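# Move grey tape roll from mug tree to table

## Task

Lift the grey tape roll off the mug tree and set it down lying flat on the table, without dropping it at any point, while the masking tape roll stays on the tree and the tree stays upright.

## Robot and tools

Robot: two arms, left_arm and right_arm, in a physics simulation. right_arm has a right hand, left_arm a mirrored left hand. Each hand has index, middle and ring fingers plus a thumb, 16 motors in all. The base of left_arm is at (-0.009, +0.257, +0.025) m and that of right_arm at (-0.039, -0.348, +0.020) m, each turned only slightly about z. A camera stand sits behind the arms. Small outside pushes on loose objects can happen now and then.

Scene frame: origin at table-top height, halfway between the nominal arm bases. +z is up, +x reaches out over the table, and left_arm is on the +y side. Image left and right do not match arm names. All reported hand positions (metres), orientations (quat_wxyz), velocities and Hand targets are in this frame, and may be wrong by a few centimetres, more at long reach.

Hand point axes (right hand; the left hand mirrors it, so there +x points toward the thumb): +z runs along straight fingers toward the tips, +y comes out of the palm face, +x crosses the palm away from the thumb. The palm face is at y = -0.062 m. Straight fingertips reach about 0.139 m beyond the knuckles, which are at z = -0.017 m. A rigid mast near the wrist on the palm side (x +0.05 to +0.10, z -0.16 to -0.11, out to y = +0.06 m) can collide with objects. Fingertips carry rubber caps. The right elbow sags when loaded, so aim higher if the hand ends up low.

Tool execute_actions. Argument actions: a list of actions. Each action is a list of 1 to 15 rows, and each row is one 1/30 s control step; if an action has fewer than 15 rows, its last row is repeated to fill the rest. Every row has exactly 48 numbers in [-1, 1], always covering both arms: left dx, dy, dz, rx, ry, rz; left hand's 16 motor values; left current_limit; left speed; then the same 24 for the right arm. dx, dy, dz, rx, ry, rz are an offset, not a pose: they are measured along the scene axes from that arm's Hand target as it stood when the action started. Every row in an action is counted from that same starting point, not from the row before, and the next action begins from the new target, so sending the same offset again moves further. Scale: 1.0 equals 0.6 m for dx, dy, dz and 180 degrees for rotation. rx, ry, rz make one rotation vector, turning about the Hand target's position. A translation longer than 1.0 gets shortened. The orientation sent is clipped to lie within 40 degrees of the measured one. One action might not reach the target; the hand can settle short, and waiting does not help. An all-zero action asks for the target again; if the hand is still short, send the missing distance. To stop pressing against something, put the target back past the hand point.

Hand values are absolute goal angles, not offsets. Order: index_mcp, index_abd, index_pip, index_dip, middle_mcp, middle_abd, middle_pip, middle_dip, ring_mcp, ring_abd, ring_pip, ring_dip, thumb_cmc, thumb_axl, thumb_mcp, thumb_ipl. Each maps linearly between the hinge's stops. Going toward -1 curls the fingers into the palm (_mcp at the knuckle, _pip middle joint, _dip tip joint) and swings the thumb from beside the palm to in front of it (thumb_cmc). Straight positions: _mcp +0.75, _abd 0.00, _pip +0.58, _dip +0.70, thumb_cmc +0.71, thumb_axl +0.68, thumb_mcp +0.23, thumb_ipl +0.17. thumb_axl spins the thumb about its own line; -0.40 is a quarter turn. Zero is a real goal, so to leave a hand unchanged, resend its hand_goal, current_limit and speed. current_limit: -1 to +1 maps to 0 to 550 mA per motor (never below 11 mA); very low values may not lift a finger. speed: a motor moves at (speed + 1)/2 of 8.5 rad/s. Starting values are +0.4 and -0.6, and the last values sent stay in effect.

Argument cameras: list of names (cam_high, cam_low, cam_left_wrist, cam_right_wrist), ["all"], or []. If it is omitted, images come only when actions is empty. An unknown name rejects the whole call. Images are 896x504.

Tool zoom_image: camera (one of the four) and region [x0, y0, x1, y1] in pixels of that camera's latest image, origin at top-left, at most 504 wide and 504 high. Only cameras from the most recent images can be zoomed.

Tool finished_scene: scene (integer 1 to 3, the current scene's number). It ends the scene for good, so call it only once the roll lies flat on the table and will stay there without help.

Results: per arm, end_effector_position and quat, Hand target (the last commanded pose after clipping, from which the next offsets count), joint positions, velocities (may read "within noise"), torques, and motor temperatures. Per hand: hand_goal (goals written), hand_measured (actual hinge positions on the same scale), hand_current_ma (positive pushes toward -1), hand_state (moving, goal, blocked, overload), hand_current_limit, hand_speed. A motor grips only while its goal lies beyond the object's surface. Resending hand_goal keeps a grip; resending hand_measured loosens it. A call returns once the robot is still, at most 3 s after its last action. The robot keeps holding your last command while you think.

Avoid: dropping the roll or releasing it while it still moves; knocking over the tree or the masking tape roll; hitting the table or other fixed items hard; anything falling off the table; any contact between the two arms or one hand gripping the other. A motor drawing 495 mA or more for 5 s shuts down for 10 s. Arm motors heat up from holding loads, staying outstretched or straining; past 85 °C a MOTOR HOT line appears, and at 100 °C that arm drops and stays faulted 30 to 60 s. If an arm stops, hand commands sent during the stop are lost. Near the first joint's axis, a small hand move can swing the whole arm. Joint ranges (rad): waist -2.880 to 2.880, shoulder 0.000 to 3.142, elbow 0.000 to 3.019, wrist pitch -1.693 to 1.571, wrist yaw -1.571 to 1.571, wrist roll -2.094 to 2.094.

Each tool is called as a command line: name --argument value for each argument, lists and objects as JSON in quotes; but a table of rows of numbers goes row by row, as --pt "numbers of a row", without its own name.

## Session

execute_actions --actions '[]'

zoom_image --camera "cam_high" --region '[350, 60, 550, 260]'

zoom_image --camera "cam_low" --region '[280, 0, 500, 220]'

Scene clock: 0.00 s.
left_arm: end_effector_position=(+0.2731, +0.3707, +0.2190) hand_goal=(+0.754, +0.000, +0.576, +0.696, +0.754, +0.000, +0.576, +0.696, +0.754, +0.000, +0.576, +0.696, +0.714, +0.678, +0.226, +0.168) hand_measured=(+0.754, +0.000, +0.576, +0.696, +0.754, +0.000, +0.576, +0.696, +0.754, +0.000, +0.576, +0.696, +0.714, +0.678, +0.226, +0.168) hand_current_ma=(+0, +0, +0, +0, +0, +0, +0, +0, +0, +0, +0, +0, +0, +0, +0, +0) hand_state=(goal, goal, goal, goal, goal, goal, goal, goal, goal, goal, goal, goal, goal, goal, goal, goal) hand_current_limit=0.40 hand_speed=-0.60 end_effector_quat_wxyz=(+0.185, +0.888, +0.415, -0.070) | right_arm: end_effector_position=(+0.5720, +0.0693, +0.2621) hand_goal=(+0.754, +0.000, +0.576, +0.696, +0.754, +0.000, +0.576, +0.696, +0.754, +0.000, +0.576, +0.696, +0.714, +0.678, +0.226, +0.168) hand_measured=(+0.754, +0.000, +0.576, +0.696, +0.754, +0.000, +0.576, +0.696, +0.754, +0.000, +0.576, +0.696, +0.714, +0.678, +0.226, +0.168) hand_current_ma=(+0, +0, +0, +0, +0, +0, +0, +0, +0, +0, +0, +0, +0, +0, +0, +0) hand_state=(goal, goal, goal, goal, goal, goal, goal, goal, goal, goal, goal, goal, goal, goal, goal, goal) hand_current_limit=0.40 hand_speed=-0.60 end_effector_quat_wxyz=(+0.180, -0.207, +0.744, +0.609)
Joint positions: left_arm=[0.865 1.187 0.927 -1.59 0.286 1.567] | right_arm=[0.314 2.122 1.604 0.014 -1.159 -1.026]
Joint velocities: within noise
Joint torques (N m): no reading
Motor temperatures (°C): left_arm=[35 34 40 30 28 28] | right_arm=[29 31 34 30 33 28]
Heat: left arm: hottest elbow 40 °C; right arm: hottest elbow 34 °C.
Hand target: left_arm +0.2778, +0.3759, +0.2267; +0.181, +0.890, +0.414, -0.060 | right_arm +0.5755, +0.0705, +0.2779; +0.194, -0.216, +0.737, +0.610
camera_calibration:
cam_left_wrist: T_world_to_cam=[[-0.979216, -0.186721, 0.0791961, 0.283525], [-0.133629, 0.887681, 0.440643, -0.441525], [-0.152578, 0.420902, -0.894182, 0.205056], [0, 0, 0, 1]] pos_world=[0.249919, 0.358564, 0.355458]
cam_right_wrist: T_world_to_cam=[[0.325434, 0.111765, 0.938936, -0.418242], [0.598961, -0.792731, -0.113237, -0.308405], [0.731668, 0.599237, -0.324924, -0.246962], [0, 0, 0, 1]] pos_world=[0.501527, -0.0497485, 0.277536]

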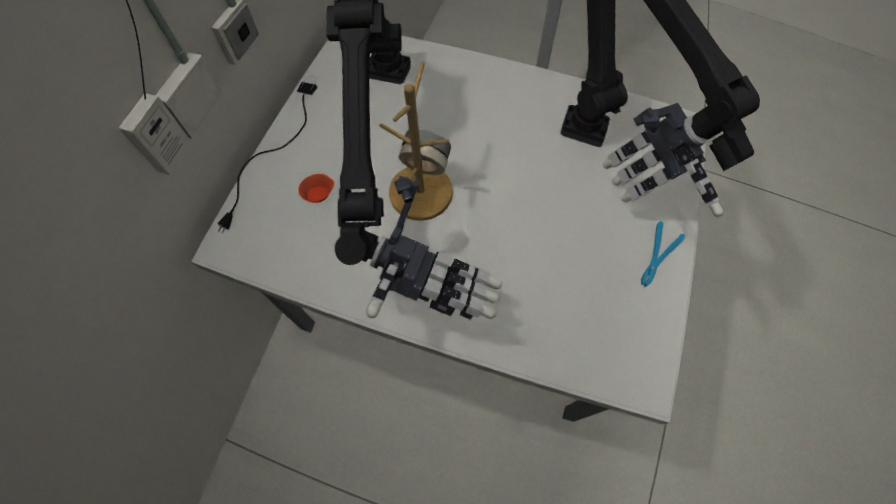

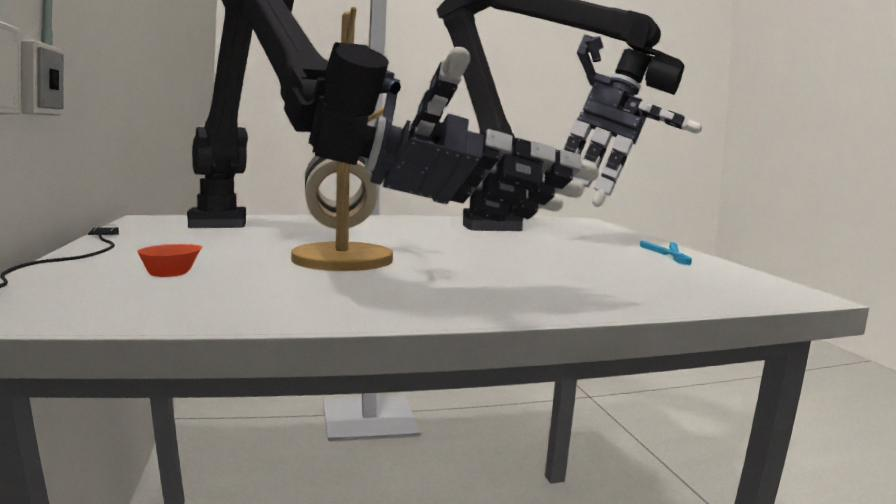

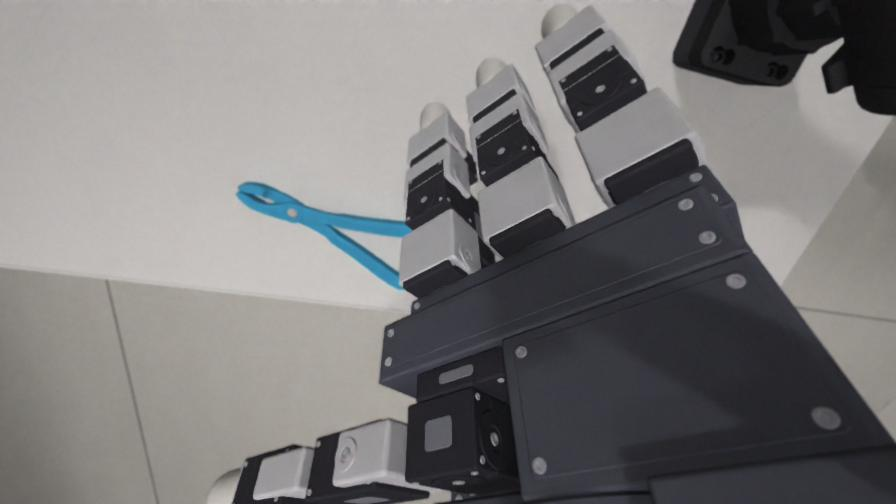

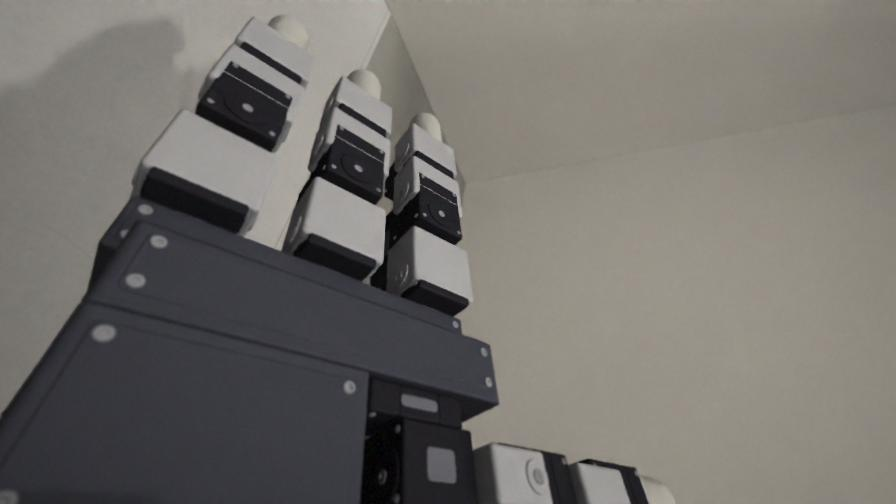

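Scaled by 2.520 from the camera's 896x504 image, which has a finer 1280x720 frame.

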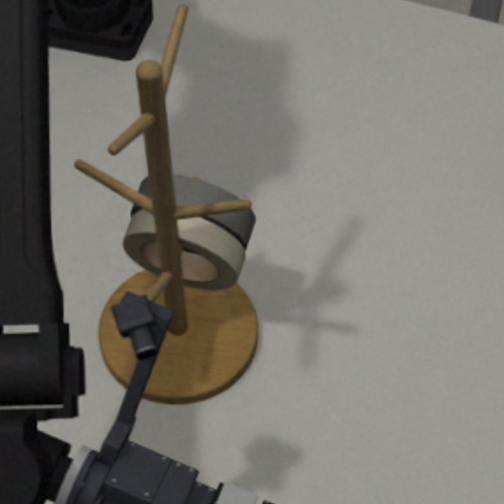

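Scaled by 2.291 from the camera's 896x504 image, which has a finer 1280x720 frame.

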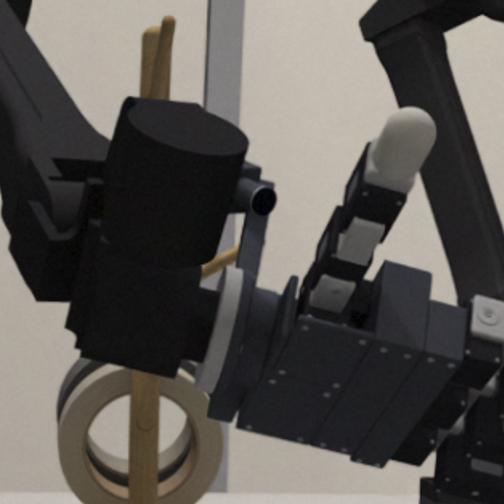

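execute_actions --actions '[[[0,0,0,0,0,0,0.137,0,-0.153,0.696,0.137,0,-0.153,0.696,0.342,0,-0.93,-0.75,-0.571,0.678,0.112,0.168,0.4,-0.6,0,-0.133,0.008,0,0,0,0.754,0,0.576,0.696,0.754,0,0.576,0.696,0.754,0,0.576,0.696,0.714,0.678,0.226,0.168,0.4,-0.6]],[[0,0,0,0,0,0,0.137,0,-0.153,0.696,0.137,0,-0.153,0.696,0.342,0,-0.93,-0.75,-0.571,0.678,0.112,0.168,0.4,-0.6,0,-0.133,0.008,0,0,0,0.754,0,0.576,0.696,0.754,0,0.576,0.696,0.754,0,0.576,0.696,0.714,0.678,0.226,0.168,0.4,-0.6]],[[0,0,0,0,0,0,0.137,0,-0.153,0.696,0.137,0,-0.153,0.696,0.342,0,-0.93,-0.75,-0.571,0.678,0.112,0.168,0.4,-0.6,0,-0.133,0.008,0,0,0,0.754,0,0.576,0.696,0.754,0,0.576,0.696,0.754,0,0.576,0.696,0.714,0.678,0.226,0.168,0.4,-0.6]],[[0,0,0,0,0,0,0.137,0,-0.153,0.696,0.137,0,-0.153,0.696,0.342,0,-0.93,-0.75,-0.571,0.678,0.112,0.168,0.4,-0.6,0,-0.133,0.008,0,0,0,0.754,0,0.576,0.696,0.754,0,0.576,0.696,0.754,0,0.576,0.696,0.714,0.678,0.226,0.168,0.4,-0.6]],[[0,0,0,0,0,0,0.137,0,-0.153,0.696,0.137,0,-0.153,0.696,0.342,0,-0.93,-0.75,-0.571,0.678,0.112,0.168,0.4,-0.6,0,-0.133,0.008,0,0,0,0.754,0,0.576,0.696,0.754,0,0.576,0.696,0.754,0,0.576,0.696,0.714,0.678,0.226,0.168,0.4,-0.6]]]' --cameras '["cam_high","cam_low","cam_left_wrist","cam_right_wrist"]'

zoom_image --camera "cam_high" --region '[360, 50, 500, 230]'

zoom_image --camera "cam_low" --region '[250, 0, 450, 280]'

Scene clock: 15.70 s.
left_arm: end_effector_position=(+0.2730, +0.3707, +0.2189) hand_goal=(+0.138, +0.000, -0.152, +0.696, +0.138, +0.000, -0.152, +0.696, +0.342, +0.000, -0.930, -0.750, -0.570, +0.678, +0.112, +0.168) hand_measured=(+0.154, +0.000, -0.144, +0.696, +0.158, +0.000, -0.144, +0.696, +0.356, +0.000, -0.922, -0.746, -0.562, +0.678, +0.110, +0.168) hand_current_ma=(+26, +0, +9, +0, +36, +0, +9, +0, +23, +0, +10, +4, +9, +0, -2, +0) hand_state=(goal, goal, goal, goal, goal, goal, goal, goal, goal, goal, goal, goal, goal, goal, goal, goal) hand_current_limit=0.40 hand_speed=-0.60 end_effector_quat_wxyz=(+0.185, +0.888, +0.415, -0.070) | right_arm: end_effector_position=(+0.5695, -0.3322, +0.2858) hand_goal=(+0.754, +0.000, +0.576, +0.696, +0.754, +0.000, +0.576, +0.696, +0.754, +0.000, +0.576, +0.696, +0.714, +0.678, +0.226, +0.168) hand_measured=(+0.762, +0.000, +0.576, +0.696, +0.762, +0.000, +0.576, +0.696, +0.762, +0.000, +0.576, +0.696, +0.720, +0.678, +0.226, +0.168) hand_current_ma=(+24, +0, +1, +0, +26, +0, +1, +0, +21, +0, +1, +0, +15, -2, +0, -1) hand_state=(goal, goal, goal, goal, goal, goal, goal, goal, goal, goal, goal, goal, goal, goal, goal, goal) hand_current_limit=0.40 hand_speed=-0.60 end_effector_quat_wxyz=(+0.269, -0.099, +0.742, +0.606)
Joint positions: left_arm=[0.865 1.187 0.927 -1.59 0.286 1.567] | right_arm=[-0.312 2.042 1.608 -1.078 -1.451 -2.064]
Joint torques (N m): left_arm=[-2.2 -5.36 9.81 -0.92 0.68 0.01] | right_arm=[0.67 -17.73 9.54 0.1 -1.06 -0.01]
Heat: left arm: hottest elbow 43 °C; right arm: hottest elbow 36 °C.
Hand target: left_arm +0.2778, +0.3759, +0.2267; +0.181, +0.890, +0.414, -0.060 | right_arm +0.5756, -0.3287, +0.3017; +0.194, -0.216, +0.737, +0.610
Off the commanded pose: left_arm 0.011 m, 1 deg | right_arm 0.017 m, 16 deg.
joint sent to its limit (right arm) — joint 6 (wrist roll), lower limit. The joint targets are off in orientation, not in position.
camera_calibration:
cam_left_wrist: T_world_to_cam=[[-0.979217, -0.186508, 0.0796807, 0.283285], [-0.133152, 0.887528, 0.441095, -0.441706], [-0.152987, 0.421318, -0.893916, 0.204825], [0, 0, 0, 1]] pos_world=[0.249919, 0.358564, 0.355359]
cam_right_wrist: T_world_to_cam=[[0.330361, -0.0479305, 0.942637, -0.451721], [0.368129, -0.913072, -0.175443, -0.513178], [0.869104, 0.404972, -0.283999, -0.151307], [0, 0, 0, 1]] pos_world=[0.469649, -0.428944, 0.292804]

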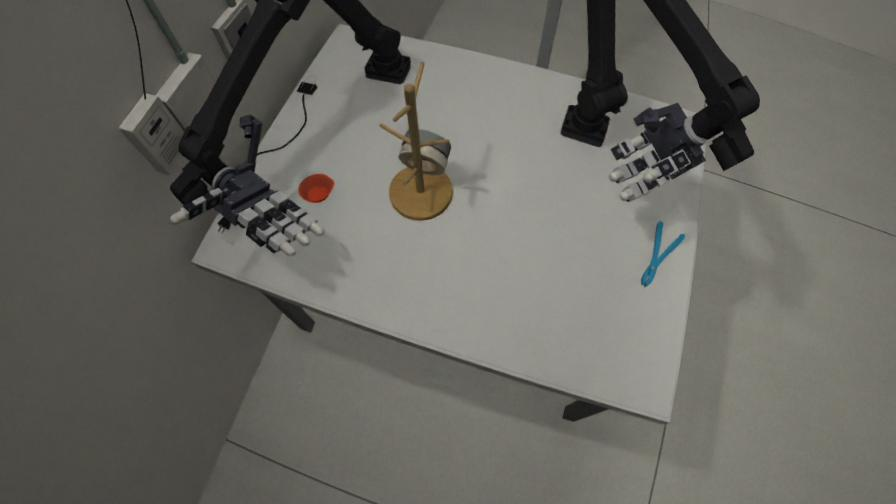

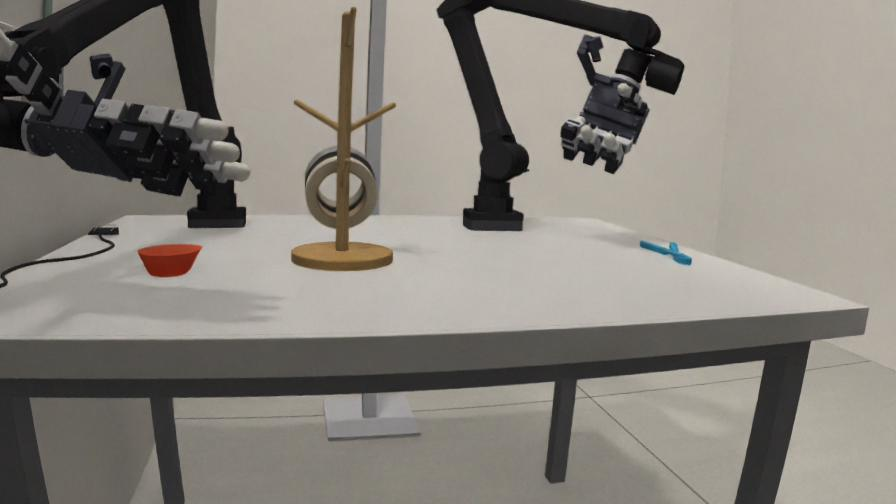

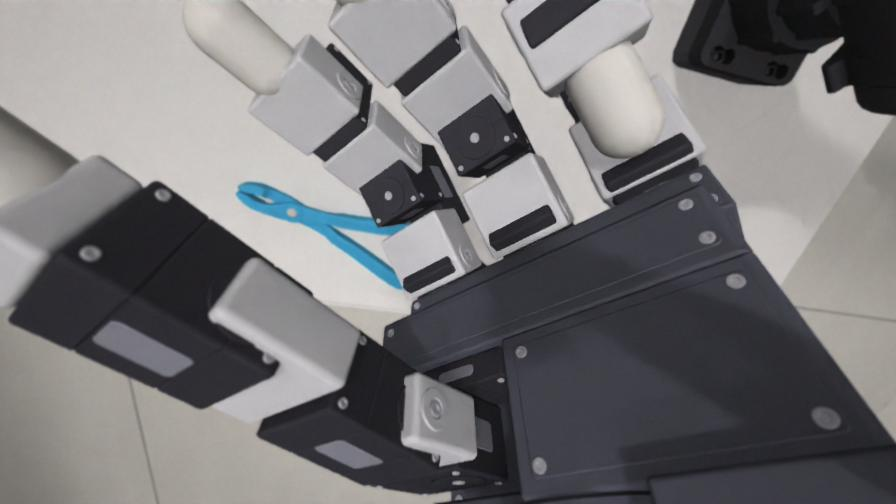

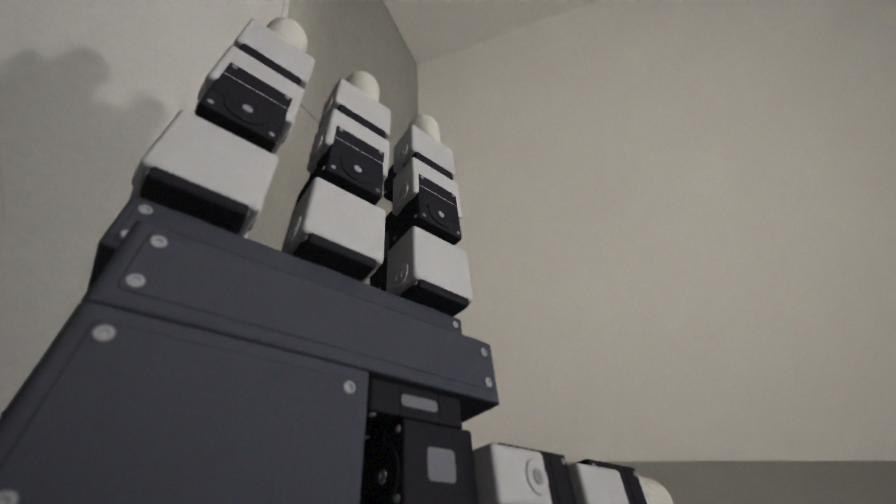

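Scaled by 2.800 from the camera's 896x504 image, which has a finer 1280x720 frame.

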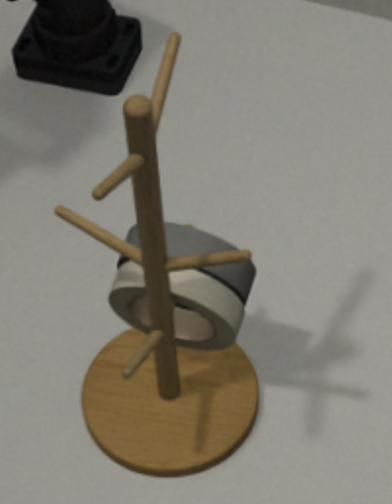

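Scaled by 1.800 from the camera's 896x504 image, which has a finer 1280x720 frame.

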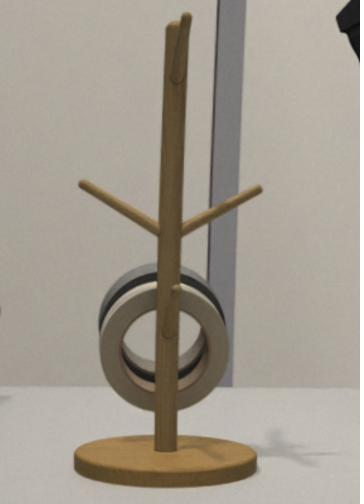

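execute_actions --actions '[[[0.01,-0.13,-0.022,0.0208,0.0155,0.0356,0.041,0,-0.153,0.696,0.041,0,-0.153,0.696,-0.068,0,-0.93,-0.75,-0.571,0.678,0.112,0.168,0.4,-0.6,0,0,0,0,0,0,0.754,0,0.576,0.696,0.754,0,0.576,0.696,0.754,0,0.576,0.696,0.714,0.678,0.226,0.168,0.4,-0.6]],[[0.01,-0.13,-0.022,0.0208,0.0155,0.0356,0.041,0,-0.153,0.696,0.041,0,-0.153,0.696,-0.068,0,-0.93,-0.75,-0.571,0.678,0.112,0.168,0.4,-0.6,0,0,0,0,0,0,0.754,0,0.576,0.696,0.754,0,0.576,0.696,0.754,0,0.576,0.696,0.714,0.678,0.226,0.168,0.4,-0.6]],[[-0.033,-0.125,-0.025,0.0208,0.0155,0.0356,0.041,0,-0.153,0.696,0.041,0,-0.153,0.696,-0.068,0,-0.93,-0.75,-0.571,0.678,0.112,0.168,0.4,-0.6,0,0,0,0,0,0,0.754,0,0.576,0.696,0.754,0,0.576,0.696,0.754,0,0.576,0.696,0.714,0.678,0.226,0.168,0.4,-0.6]],[[-0.033,-0.125,-0.025,0.0208,0.0155,0.0356,0.041,0,-0.153,0.696,0.041,0,-0.153,0.696,-0.068,0,-0.93,-0.75,-0.571,0.678,0.112,0.168,0.4,-0.6,0,0,0,0,0,0,0.754,0,0.576,0.696,0.754,0,0.576,0.696,0.754,0,0.576,0.696,0.714,0.678,0.226,0.168,0.4,-0.6]],[[-0.067,-0.092,-0.02,0.0208,0.0155,0.0356,0.041,0,-0.153,0.696,0.041,0,-0.153,0.696,-0.068,0,-0.93,-0.75,-0.571,0.678,0.112,0.168,0.4,-0.6,0,0,0,0,0,0,0.754,0,0.576,0.696,0.754,0,0.576,0.696,0.754,0,0.576,0.696,0.714,0.678,0.226,0.168,0.4,-0.6]]]' --cameras '["cam_high","cam_low"]'

Scene clock: 49.87 s.
left_arm: end_effector_position=(+0.1975, +0.0374, +0.1369) hand_goal=(+0.042, +0.000, -0.152, +0.696, +0.042, +0.000, -0.152, +0.696, -0.068, +0.000, -0.930, -0.750, -0.570, +0.678, +0.112, +0.168) hand_measured=(+0.054, +0.000, -0.146, +0.696, +0.058, +0.000, -0.146, +0.696, -0.040, +0.000, -0.914, -0.756, -0.568, +0.678, +0.108, +0.168) hand_current_ma=(+19, +0, +7, +0, +25, +0, +7, +0, +61, +0, +25, -5, +1, +0, -4, +0) hand_state=(goal, goal, goal, goal, goal, goal, goal, goal, blocked, goal, goal, goal, goal, goal, goal, goal) hand_current_limit=0.40 hand_speed=-0.60 end_effector_quat_wxyz=(-0.034, +0.748, +0.661, -0.046) | right_arm: end_effector_position=(+0.5697, -0.3315, +0.2839) hand_goal=(+0.754, +0.000, +0.576, +0.696, +0.754, +0.000, +0.576, +0.696, +0.754, +0.000, +0.576, +0.696, +0.714, +0.678, +0.226, +0.168) hand_measured=(+0.762, +0.000, +0.576, +0.696, +0.762, +0.000, +0.576, +0.696, +0.762, +0.000, +0.576, +0.696, +0.720, +0.678, +0.226, +0.168) hand_current_ma=(+24, +0, +1, +0, +26, +0, +1, +0, +21, +0, +1, +0, +15, -2, +0, -1) hand_state=(goal, goal, goal, goal, goal, goal, goal, goal, goal, goal, goal, goal, goal, goal, goal, goal) hand_current_limit=0.40 hand_speed=-0.60 end_effector_quat_wxyz=(+0.265, -0.097, +0.746, +0.604)
Joint positions: left_arm=[-0.987 1.108 0.758 -1.271 0.103 -0.896] | right_arm=[-0.312 2.042 1.608 -1.087 -1.44 -2.064]
Joint torques (N m): left_arm=[-2.55 -3.6 13.26 0.25 -0.14 -0.21] | right_arm=[0.38 -18.08 9.54 0.08 -1.07 -0.04]
Motor temperatures (°C): left_arm=[35 34 47 30 28 28] | right_arm=[29 33 42 30 34 28]
Heat: left arm: hottest elbow 47 °C; right arm: hottest elbow 42 °C.
Hand target: left_arm +0.2099, +0.0146, +0.1583; -0.006, +0.746, +0.664, -0.047 | right_arm +0.5756, -0.3287, +0.3018; +0.194, -0.216, +0.737, +0.610
Off the commanded pose: left_arm 0.034 m, 3 deg | right_arm 0.019 m, 16 deg.
joint sent to its limit (right arm) — joint 6 (wrist roll), lower limit. The joint targets are off in orientation, not in position.
Images, in order (width x height): cam_high 896x504, cam_low 896x504.

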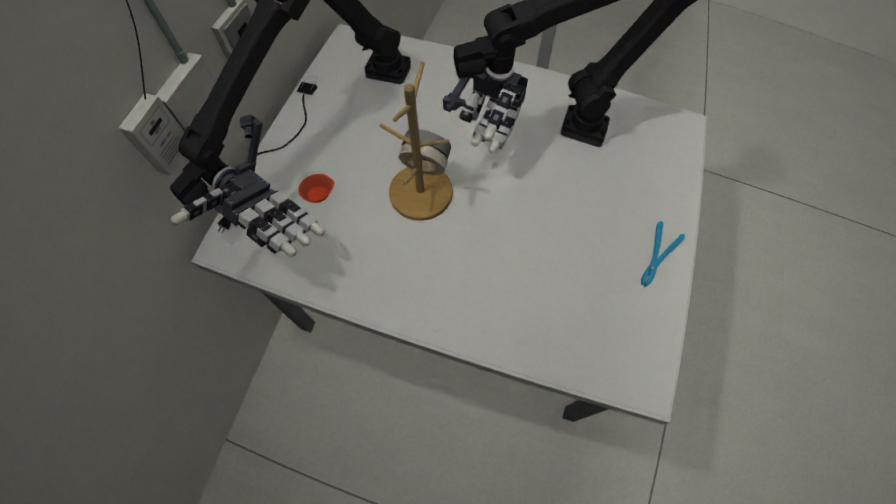

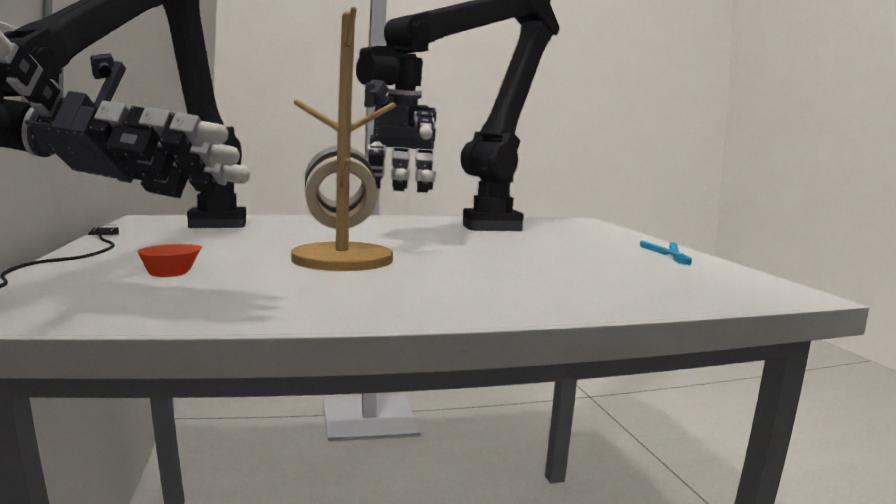

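execute_actions --actions '[[[-0.09,-0.05,-0.015,0.0208,0.0155,0.0356,0.041,0,-0.153,0.696,0.041,0,-0.153,0.696,0.1,0,-0.93,-0.75,-0.571,0.678,0.112,0.168,0.4,-0.6,0,0,0,0,0,0,0.754,0,0.576,0.696,0.754,0,0.576,0.696,0.754,0,0.576,0.696,0.714,0.678,0.226,0.168,0.4,-0.6]],[[-0.05,-0.1,-0.03,0,0,0,0.041,0,-0.153,0.696,0.041,0,-0.153,0.696,0.1,0,-0.93,-0.75,-0.571,0.678,0.112,0.168,0.4,-0.6,0,0,0,0,0,0,0.754,0,0.576,0.696,0.754,0,0.576,0.696,0.754,0,0.576,0.696,0.714,0.678,0.226,0.168,0.4,-0.6]],[[0.0,-0.1,-0.05,0,0,0,0.041,0,-0.153,0.696,0.041,0,-0.153,0.696,0.1,0,-0.93,-0.75,-0.571,0.678,0.112,0.168,0.4,-0.6,0,0,0,0,0,0,0.754,0,0.576,0.696,0.754,0,0.576,0.696,0.754,0,0.576,0.696,0.714,0.678,0.226,0.168,0.4,-0.6]]]' --cameras '["cam_high","cam_low","cam_left_wrist"]'

zoom_image --camera "cam_high" --region '[350, 50, 510, 210]'

zoom_image --camera "cam_low" --region '[260, 80, 460, 280]'

Scene clock: 55.47 s.
left_arm: end_effector_position=(+0.1229, -0.1099, +0.0857) hand_goal=(+0.042, +0.000, -0.152, +0.696, +0.042, +0.000, -0.152, +0.696, +0.100, +0.000, -0.930, -0.750, -0.570, +0.678, +0.112, +0.168) hand_measured=(+0.052, +0.000, -0.146, +0.696, +0.056, +0.000, -0.146, +0.696, +0.104, +0.000, -0.918, -0.750, -0.570, +0.678, +0.108, +0.168) hand_current_ma=(+15, +0, +7, +0, +21, +0, +7, +0, +3, +0, +17, +0, +0, +0, -4, +0) hand_state=(goal, goal, goal, goal, goal, goal, goal, goal, goal, goal, goal, goal, goal, goal, goal, goal) hand_current_limit=0.40 hand_speed=-0.60 end_effector_quat_wxyz=(-0.066, +0.709, +0.702, -0.030) | right_arm: end_effector_position=(+0.5697, -0.3315, +0.2839) hand_goal=(+0.754, +0.000, +0.576, +0.696, +0.754, +0.000, +0.576, +0.696, +0.754, +0.000, +0.576, +0.696, +0.714, +0.678, +0.226, +0.168) hand_measured=(+0.762, +0.000, +0.576, +0.696, +0.762, +0.000, +0.576, +0.696, +0.762, +0.000, +0.576, +0.696, +0.720, +0.678, +0.226, +0.168) hand_current_ma=(+24, +0, +1, +0, +26, +0, +1, +0, +21, +0, +1, +0, +15, -2, +0, -1) hand_state=(goal, goal, goal, goal, goal, goal, goal, goal, goal, goal, goal, goal, goal, goal, goal, goal) hand_current_limit=0.40 hand_speed=-0.60 end_effector_quat_wxyz=(+0.265, -0.097, +0.746, +0.604)
Joint positions: left_arm=[-1.358 1.547 1.015 -1.115 0.124 -1.38] | right_arm=[-0.312 2.042 1.608 -1.087 -1.44 -2.064]
Joint torques (N m): left_arm=[-1.79 -9.52 12.12 -0.13 -0.22 -0.22] | right_arm=[0.97 -18.14 9.51 0.08 -1.05 -0.03]
Heat: left arm: hottest elbow 48 °C; right arm: hottest elbow 42 °C.
Hand target: left_arm +0.1261, -0.1353, +0.1012; -0.043, +0.706, +0.706, -0.043 | right_arm +0.5756, -0.3287, +0.3018; +0.194, -0.216, +0.737, +0.610
Off the commanded pose: left_arm 0.030 m, 3 deg | right_arm 0.019 m, 16 deg.
joint sent to its limit (right arm) — joint 6 (wrist roll), lower limit. The joint targets are off in orientation, not in position.
camera_calibration:
cam_left_wrist: T_world_to_cam=[[-0.615609, -0.784685, 0.0727641, -0.0525035], [-0.392541, 0.385398, 0.835093, -0.0333563], [-0.683328, 0.485528, -0.545276, 0.307663], [0, 0, 0, 1]] pos_world=[0.164819, -0.177722, 0.199437]
Images, in order (width x height): cam_high 896x504, cam_low 896x504, cam_left_wrist 896x504.

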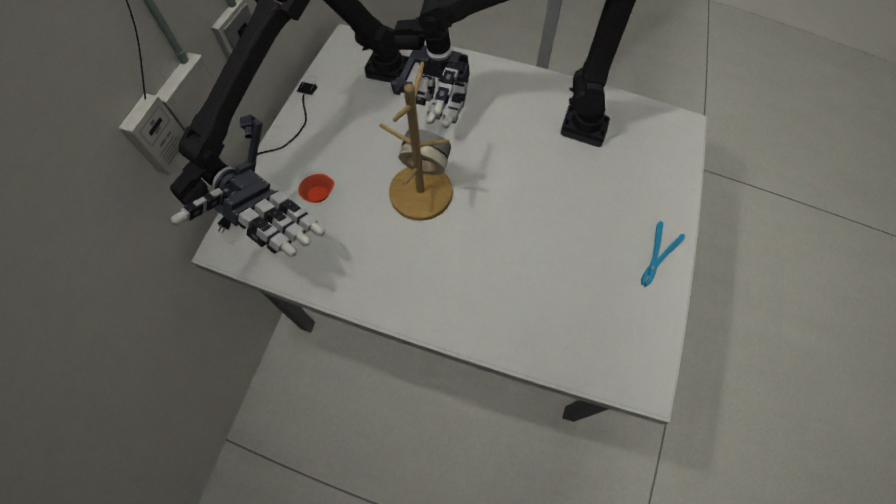

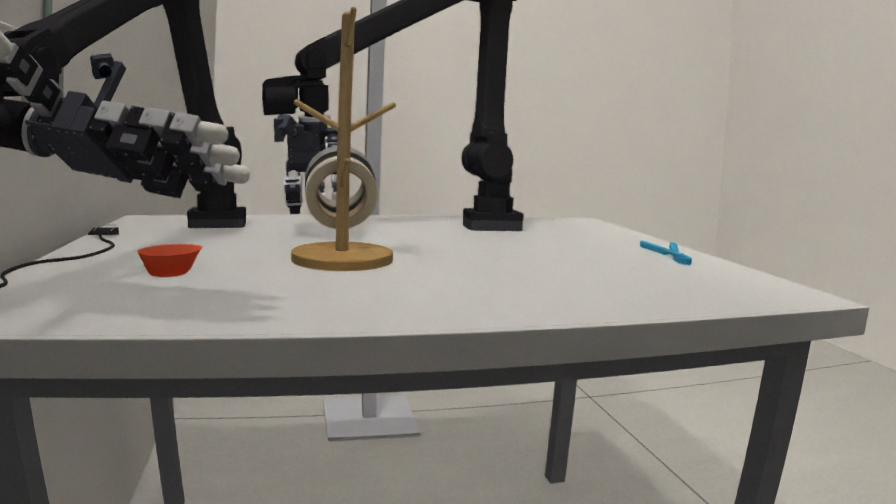

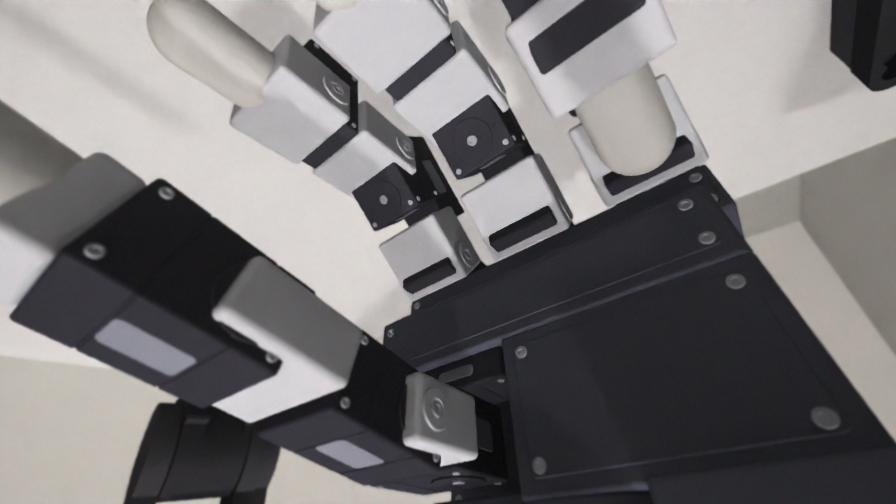

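Scaled by 3.150 from the camera's 896x504 image, which has a finer 1280x720 frame.

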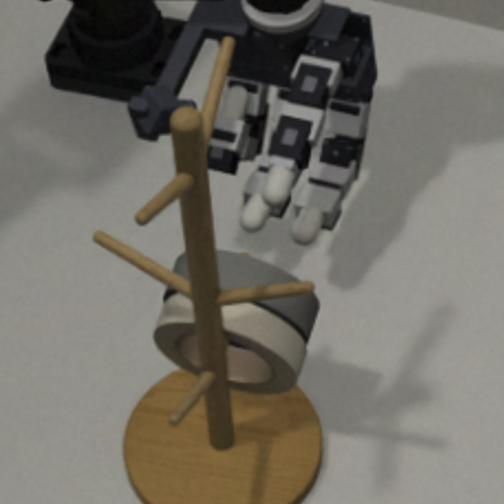

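Scaled by 2.520 from the camera's 896x504 image, which has a finer 1280x720 frame.

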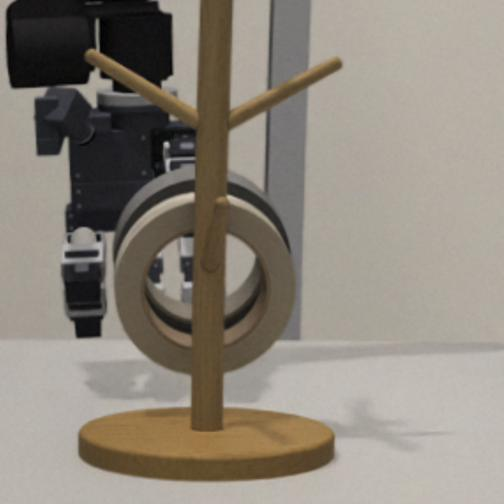

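execute_actions --actions '[[[0.03,0,-0.035,0,0,0,0.041,0,-0.153,0.696,0.041,0,-0.153,0.696,0.1,0,-0.93,-0.75,-0.571,0.678,0.112,0.168,0.4,-0.6,0,0,0,0,0,0,0.754,0,0.576,0.696,0.754,0,0.576,0.696,0.754,0,0.576,0.696,0.714,0.678,0.226,0.168,0.4,-0.6]]]' --cameras '["cam_high","cam_low"]'

zoom_image --camera "cam_low" --region '[270, 120, 430, 280]'

zoom_image --camera "cam_high" --region '[370, 70, 490, 190]'

Scene clock: 78.73 s.
left_arm: end_effector_position=(+0.1372, -0.1143, +0.0728) hand_goal=(+0.042, +0.000, -0.152, +0.696, +0.042, +0.000, -0.152, +0.696, +0.100, +0.000, -0.930, -0.750, -0.570, +0.678, +0.112, +0.168) hand_measured=(+0.052, +0.000, -0.146, +0.696, +0.056, +0.000, -0.146, +0.696, +0.104, +0.000, -0.918, -0.750, -0.570, +0.678, +0.108, +0.168) hand_current_ma=(+15, +0, +7, +0, +21, +0, +7, +0, +3, +0, +17, +0, +0, +0, -4, +0) hand_state=(goal, goal, goal, goal, goal, goal, goal, goal, goal, goal, goal, goal, goal, goal, goal, goal) hand_current_limit=0.40 hand_speed=-0.60 end_effector_quat_wxyz=(-0.060, +0.700, +0.711, -0.032) | right_arm: end_effector_position=(+0.5697, -0.3315, +0.2839) hand_goal=(+0.754, +0.000, +0.576, +0.696, +0.754, +0.000, +0.576, +0.696, +0.754, +0.000, +0.576, +0.696, +0.714, +0.678, +0.226, +0.168) hand_measured=(+0.762, +0.000, +0.576, +0.696, +0.762, +0.000, +0.576, +0.696, +0.762, +0.000, +0.576, +0.696, +0.720, +0.678, +0.226, +0.168) hand_current_ma=(+24, +0, +1, +0, +26, +0, +1, +0, +21, +0, +1, +0, +15, -2, +0, -1) hand_state=(goal, goal, goal, goal, goal, goal, goal, goal, goal, goal, goal, goal, goal, goal, goal, goal) hand_current_limit=0.40 hand_speed=-0.60 end_effector_quat_wxyz=(+0.265, -0.097, +0.746, +0.604)
Joint positions: left_arm=[-1.326 1.58 1.015 -1.072 0.12 -1.372] | right_arm=[-0.312 2.042 1.608 -1.087 -1.44 -2.064]
Joint torques (N m): left_arm=[-1.08 -9.7 10.84 0.2 -0.16 0.06] | right_arm=[0.79 -18.14 9.57 0.09 -1.07 -0.04]
Heat: left arm: hottest elbow 49 °C; right arm: hottest elbow 44 °C.
Hand target: left_arm +0.1440, -0.1353, +0.0802; -0.043, +0.706, +0.706, -0.044 | right_arm +0.5756, -0.3287, +0.3018; +0.194, -0.216, +0.737, +0.610
Off the commanded pose: left_arm 0.023 m, 2 deg | right_arm 0.019 m, 16 deg.
joint sent to its limit (right arm) — joint 6 (wrist roll), lower limit. The joint targets are off in orientation, not in position.
Images, in order (width x height): cam_high 896x504, cam_low 896x504.

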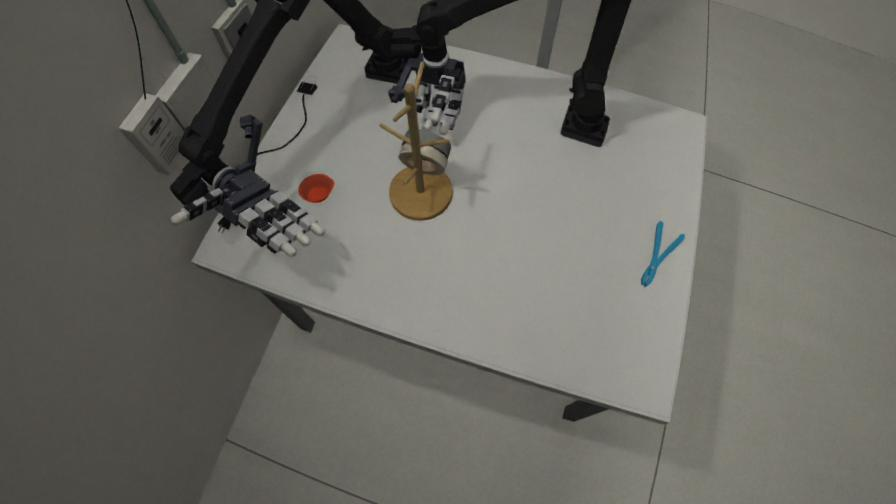

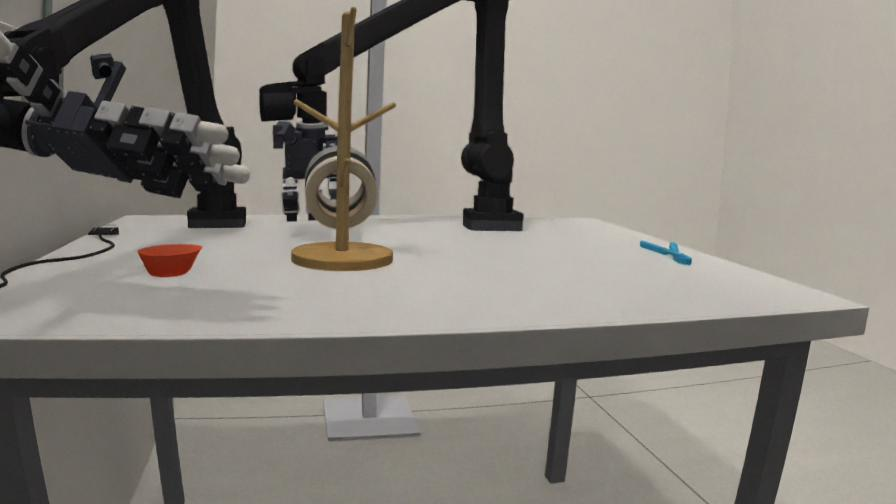

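Scaled by 3.150 from the camera's 896x504 image, which has a finer 1280x720 frame.

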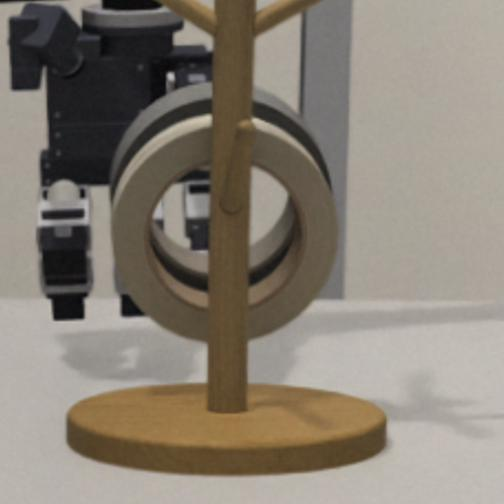

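Scaled by 4.200 from the camera's 896x504 image, which has a finer 1280x720 frame.

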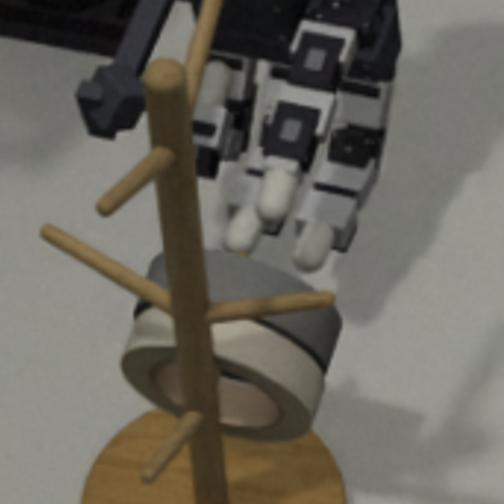

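execute_actions --actions '[[[0.072,0,-0.04,0,0,0,0.041,0,-0.153,0.696,0.041,0,-0.153,0.696,0.1,0,-0.93,-0.75,-0.571,0.678,0.112,0.168,0.4,-0.6,0,0,0,0,0,0,0.754,0,0.576,0.696,0.754,0,0.576,0.696,0.754,0,0.576,0.696,0.714,0.678,0.226,0.168,0.4,-0.6]]]' --cameras '["cam_high","cam_low"]'

zoom_image --camera "cam_low" --region '[270, 120, 430, 280]'

zoom_image --camera "cam_high" --region '[370, 70, 490, 190]'

Scene clock: 83.13 s.
left_arm: end_effector_position=(+0.1813, -0.1110, +0.0496) hand_goal=(+0.042, +0.000, -0.152, +0.696, +0.042, +0.000, -0.152, +0.696, +0.100, +0.000, -0.930, -0.750, -0.570, +0.678, +0.112, +0.168) hand_measured=(+0.052, +0.000, -0.146, +0.696, +0.056, +0.000, -0.146, +0.696, +0.102, +0.000, -0.918, -0.750, -0.570, +0.678, +0.108, +0.168) hand_current_ma=(+15, +0, +7, +0, +21, +0, +7, +0, +1, +0, +17, +0, +0, +0, -4, +0) hand_state=(goal, goal, goal, goal, goal, goal, goal, goal, goal, goal, goal, goal, goal, goal, goal, goal) hand_current_limit=0.40 hand_speed=-0.60 end_effector_quat_wxyz=(-0.061, +0.697, +0.714, -0.034) | right_arm: end_effector_position=(+0.5697, -0.3315, +0.2839) hand_goal=(+0.754, +0.000, +0.576, +0.696, +0.754, +0.000, +0.576, +0.696, +0.754, +0.000, +0.576, +0.696, +0.714, +0.678, +0.226, +0.168) hand_measured=(+0.762, +0.000, +0.576, +0.696, +0.762, +0.000, +0.576, +0.696, +0.762, +0.000, +0.576, +0.696, +0.720, +0.678, +0.226, +0.168) hand_current_ma=(+24, +0, +1, +0, +26, +0, +1, +0, +21, +0, +1, +0, +15, -2, +0, -1) hand_state=(goal, goal, goal, goal, goal, goal, goal, goal, goal, goal, goal, goal, goal, goal, goal, goal) hand_current_limit=0.40 hand_speed=-0.60 end_effector_quat_wxyz=(+0.265, -0.097, +0.746, +0.604)
Joint positions: left_arm=[-1.22 1.639 1.016 -1.026 0.116 -1.276] | right_arm=[-0.312 2.042 1.608 -1.087 -1.44 -2.064]
Joint torques (N m): left_arm=[-2.84 -9.99 10.86 0.09 -0.07 0.13] | right_arm=[0.73 -18.14 9.63 0.09 -1.06 -0.05]
Heat: left arm: hottest elbow 49 °C; right arm: hottest elbow 44 °C.
Hand target: left_arm +0.1871, -0.1354, +0.0562; -0.044, +0.706, +0.706, -0.044 | right_arm +0.5756, -0.3287, +0.3018; +0.194, -0.216, +0.737, +0.610
Off the commanded pose: left_arm 0.026 m, 3 deg | right_arm 0.019 m, 16 deg.
joint sent to its limit (right arm) — joint 6 (wrist roll), lower limit. The joint targets are off in orientation, not in position.
Images, in order (width x height): cam_high 896x504, cam_low 896x504.

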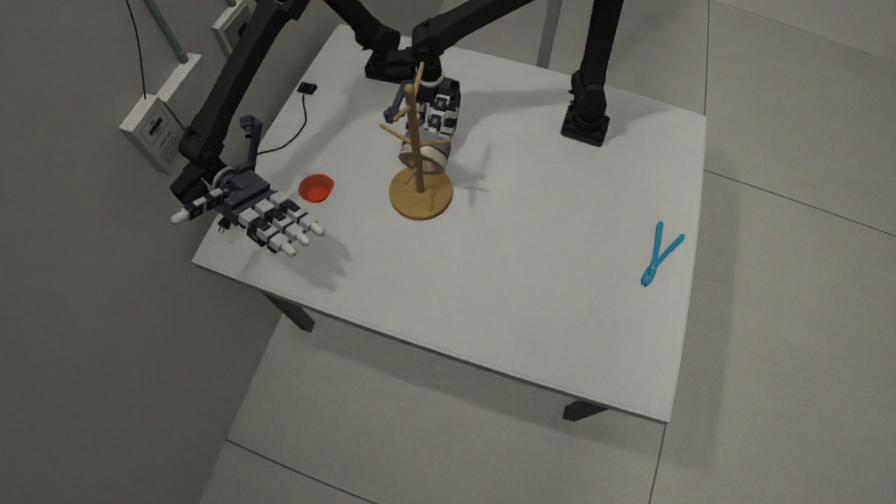

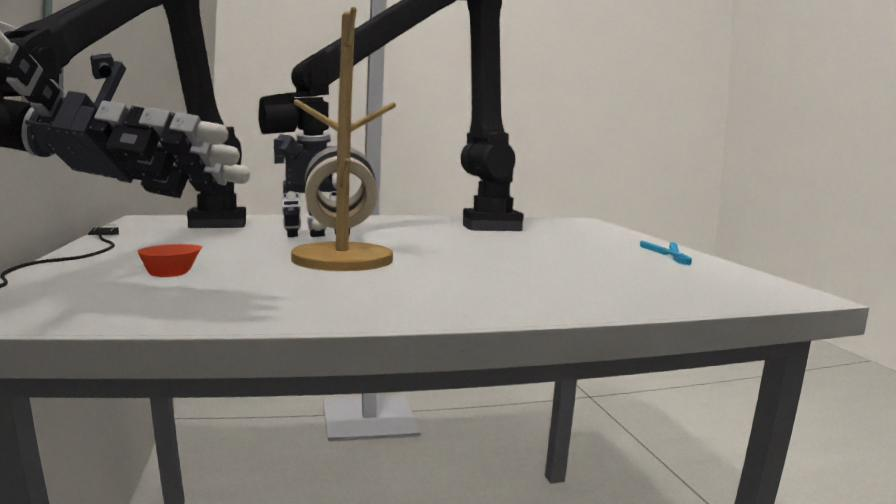

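Scaled by 3.150 from the camera's 896x504 image, which has a finer 1280x720 frame.

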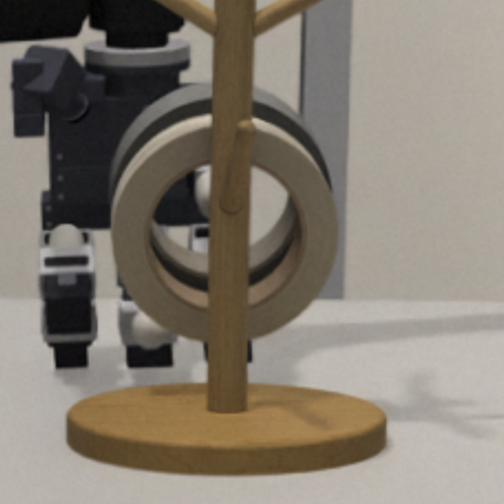

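Scaled by 4.200 from the camera's 896x504 image, which has a finer 1280x720 frame.

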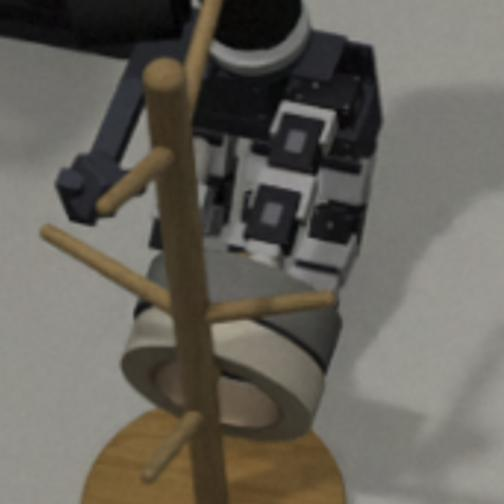

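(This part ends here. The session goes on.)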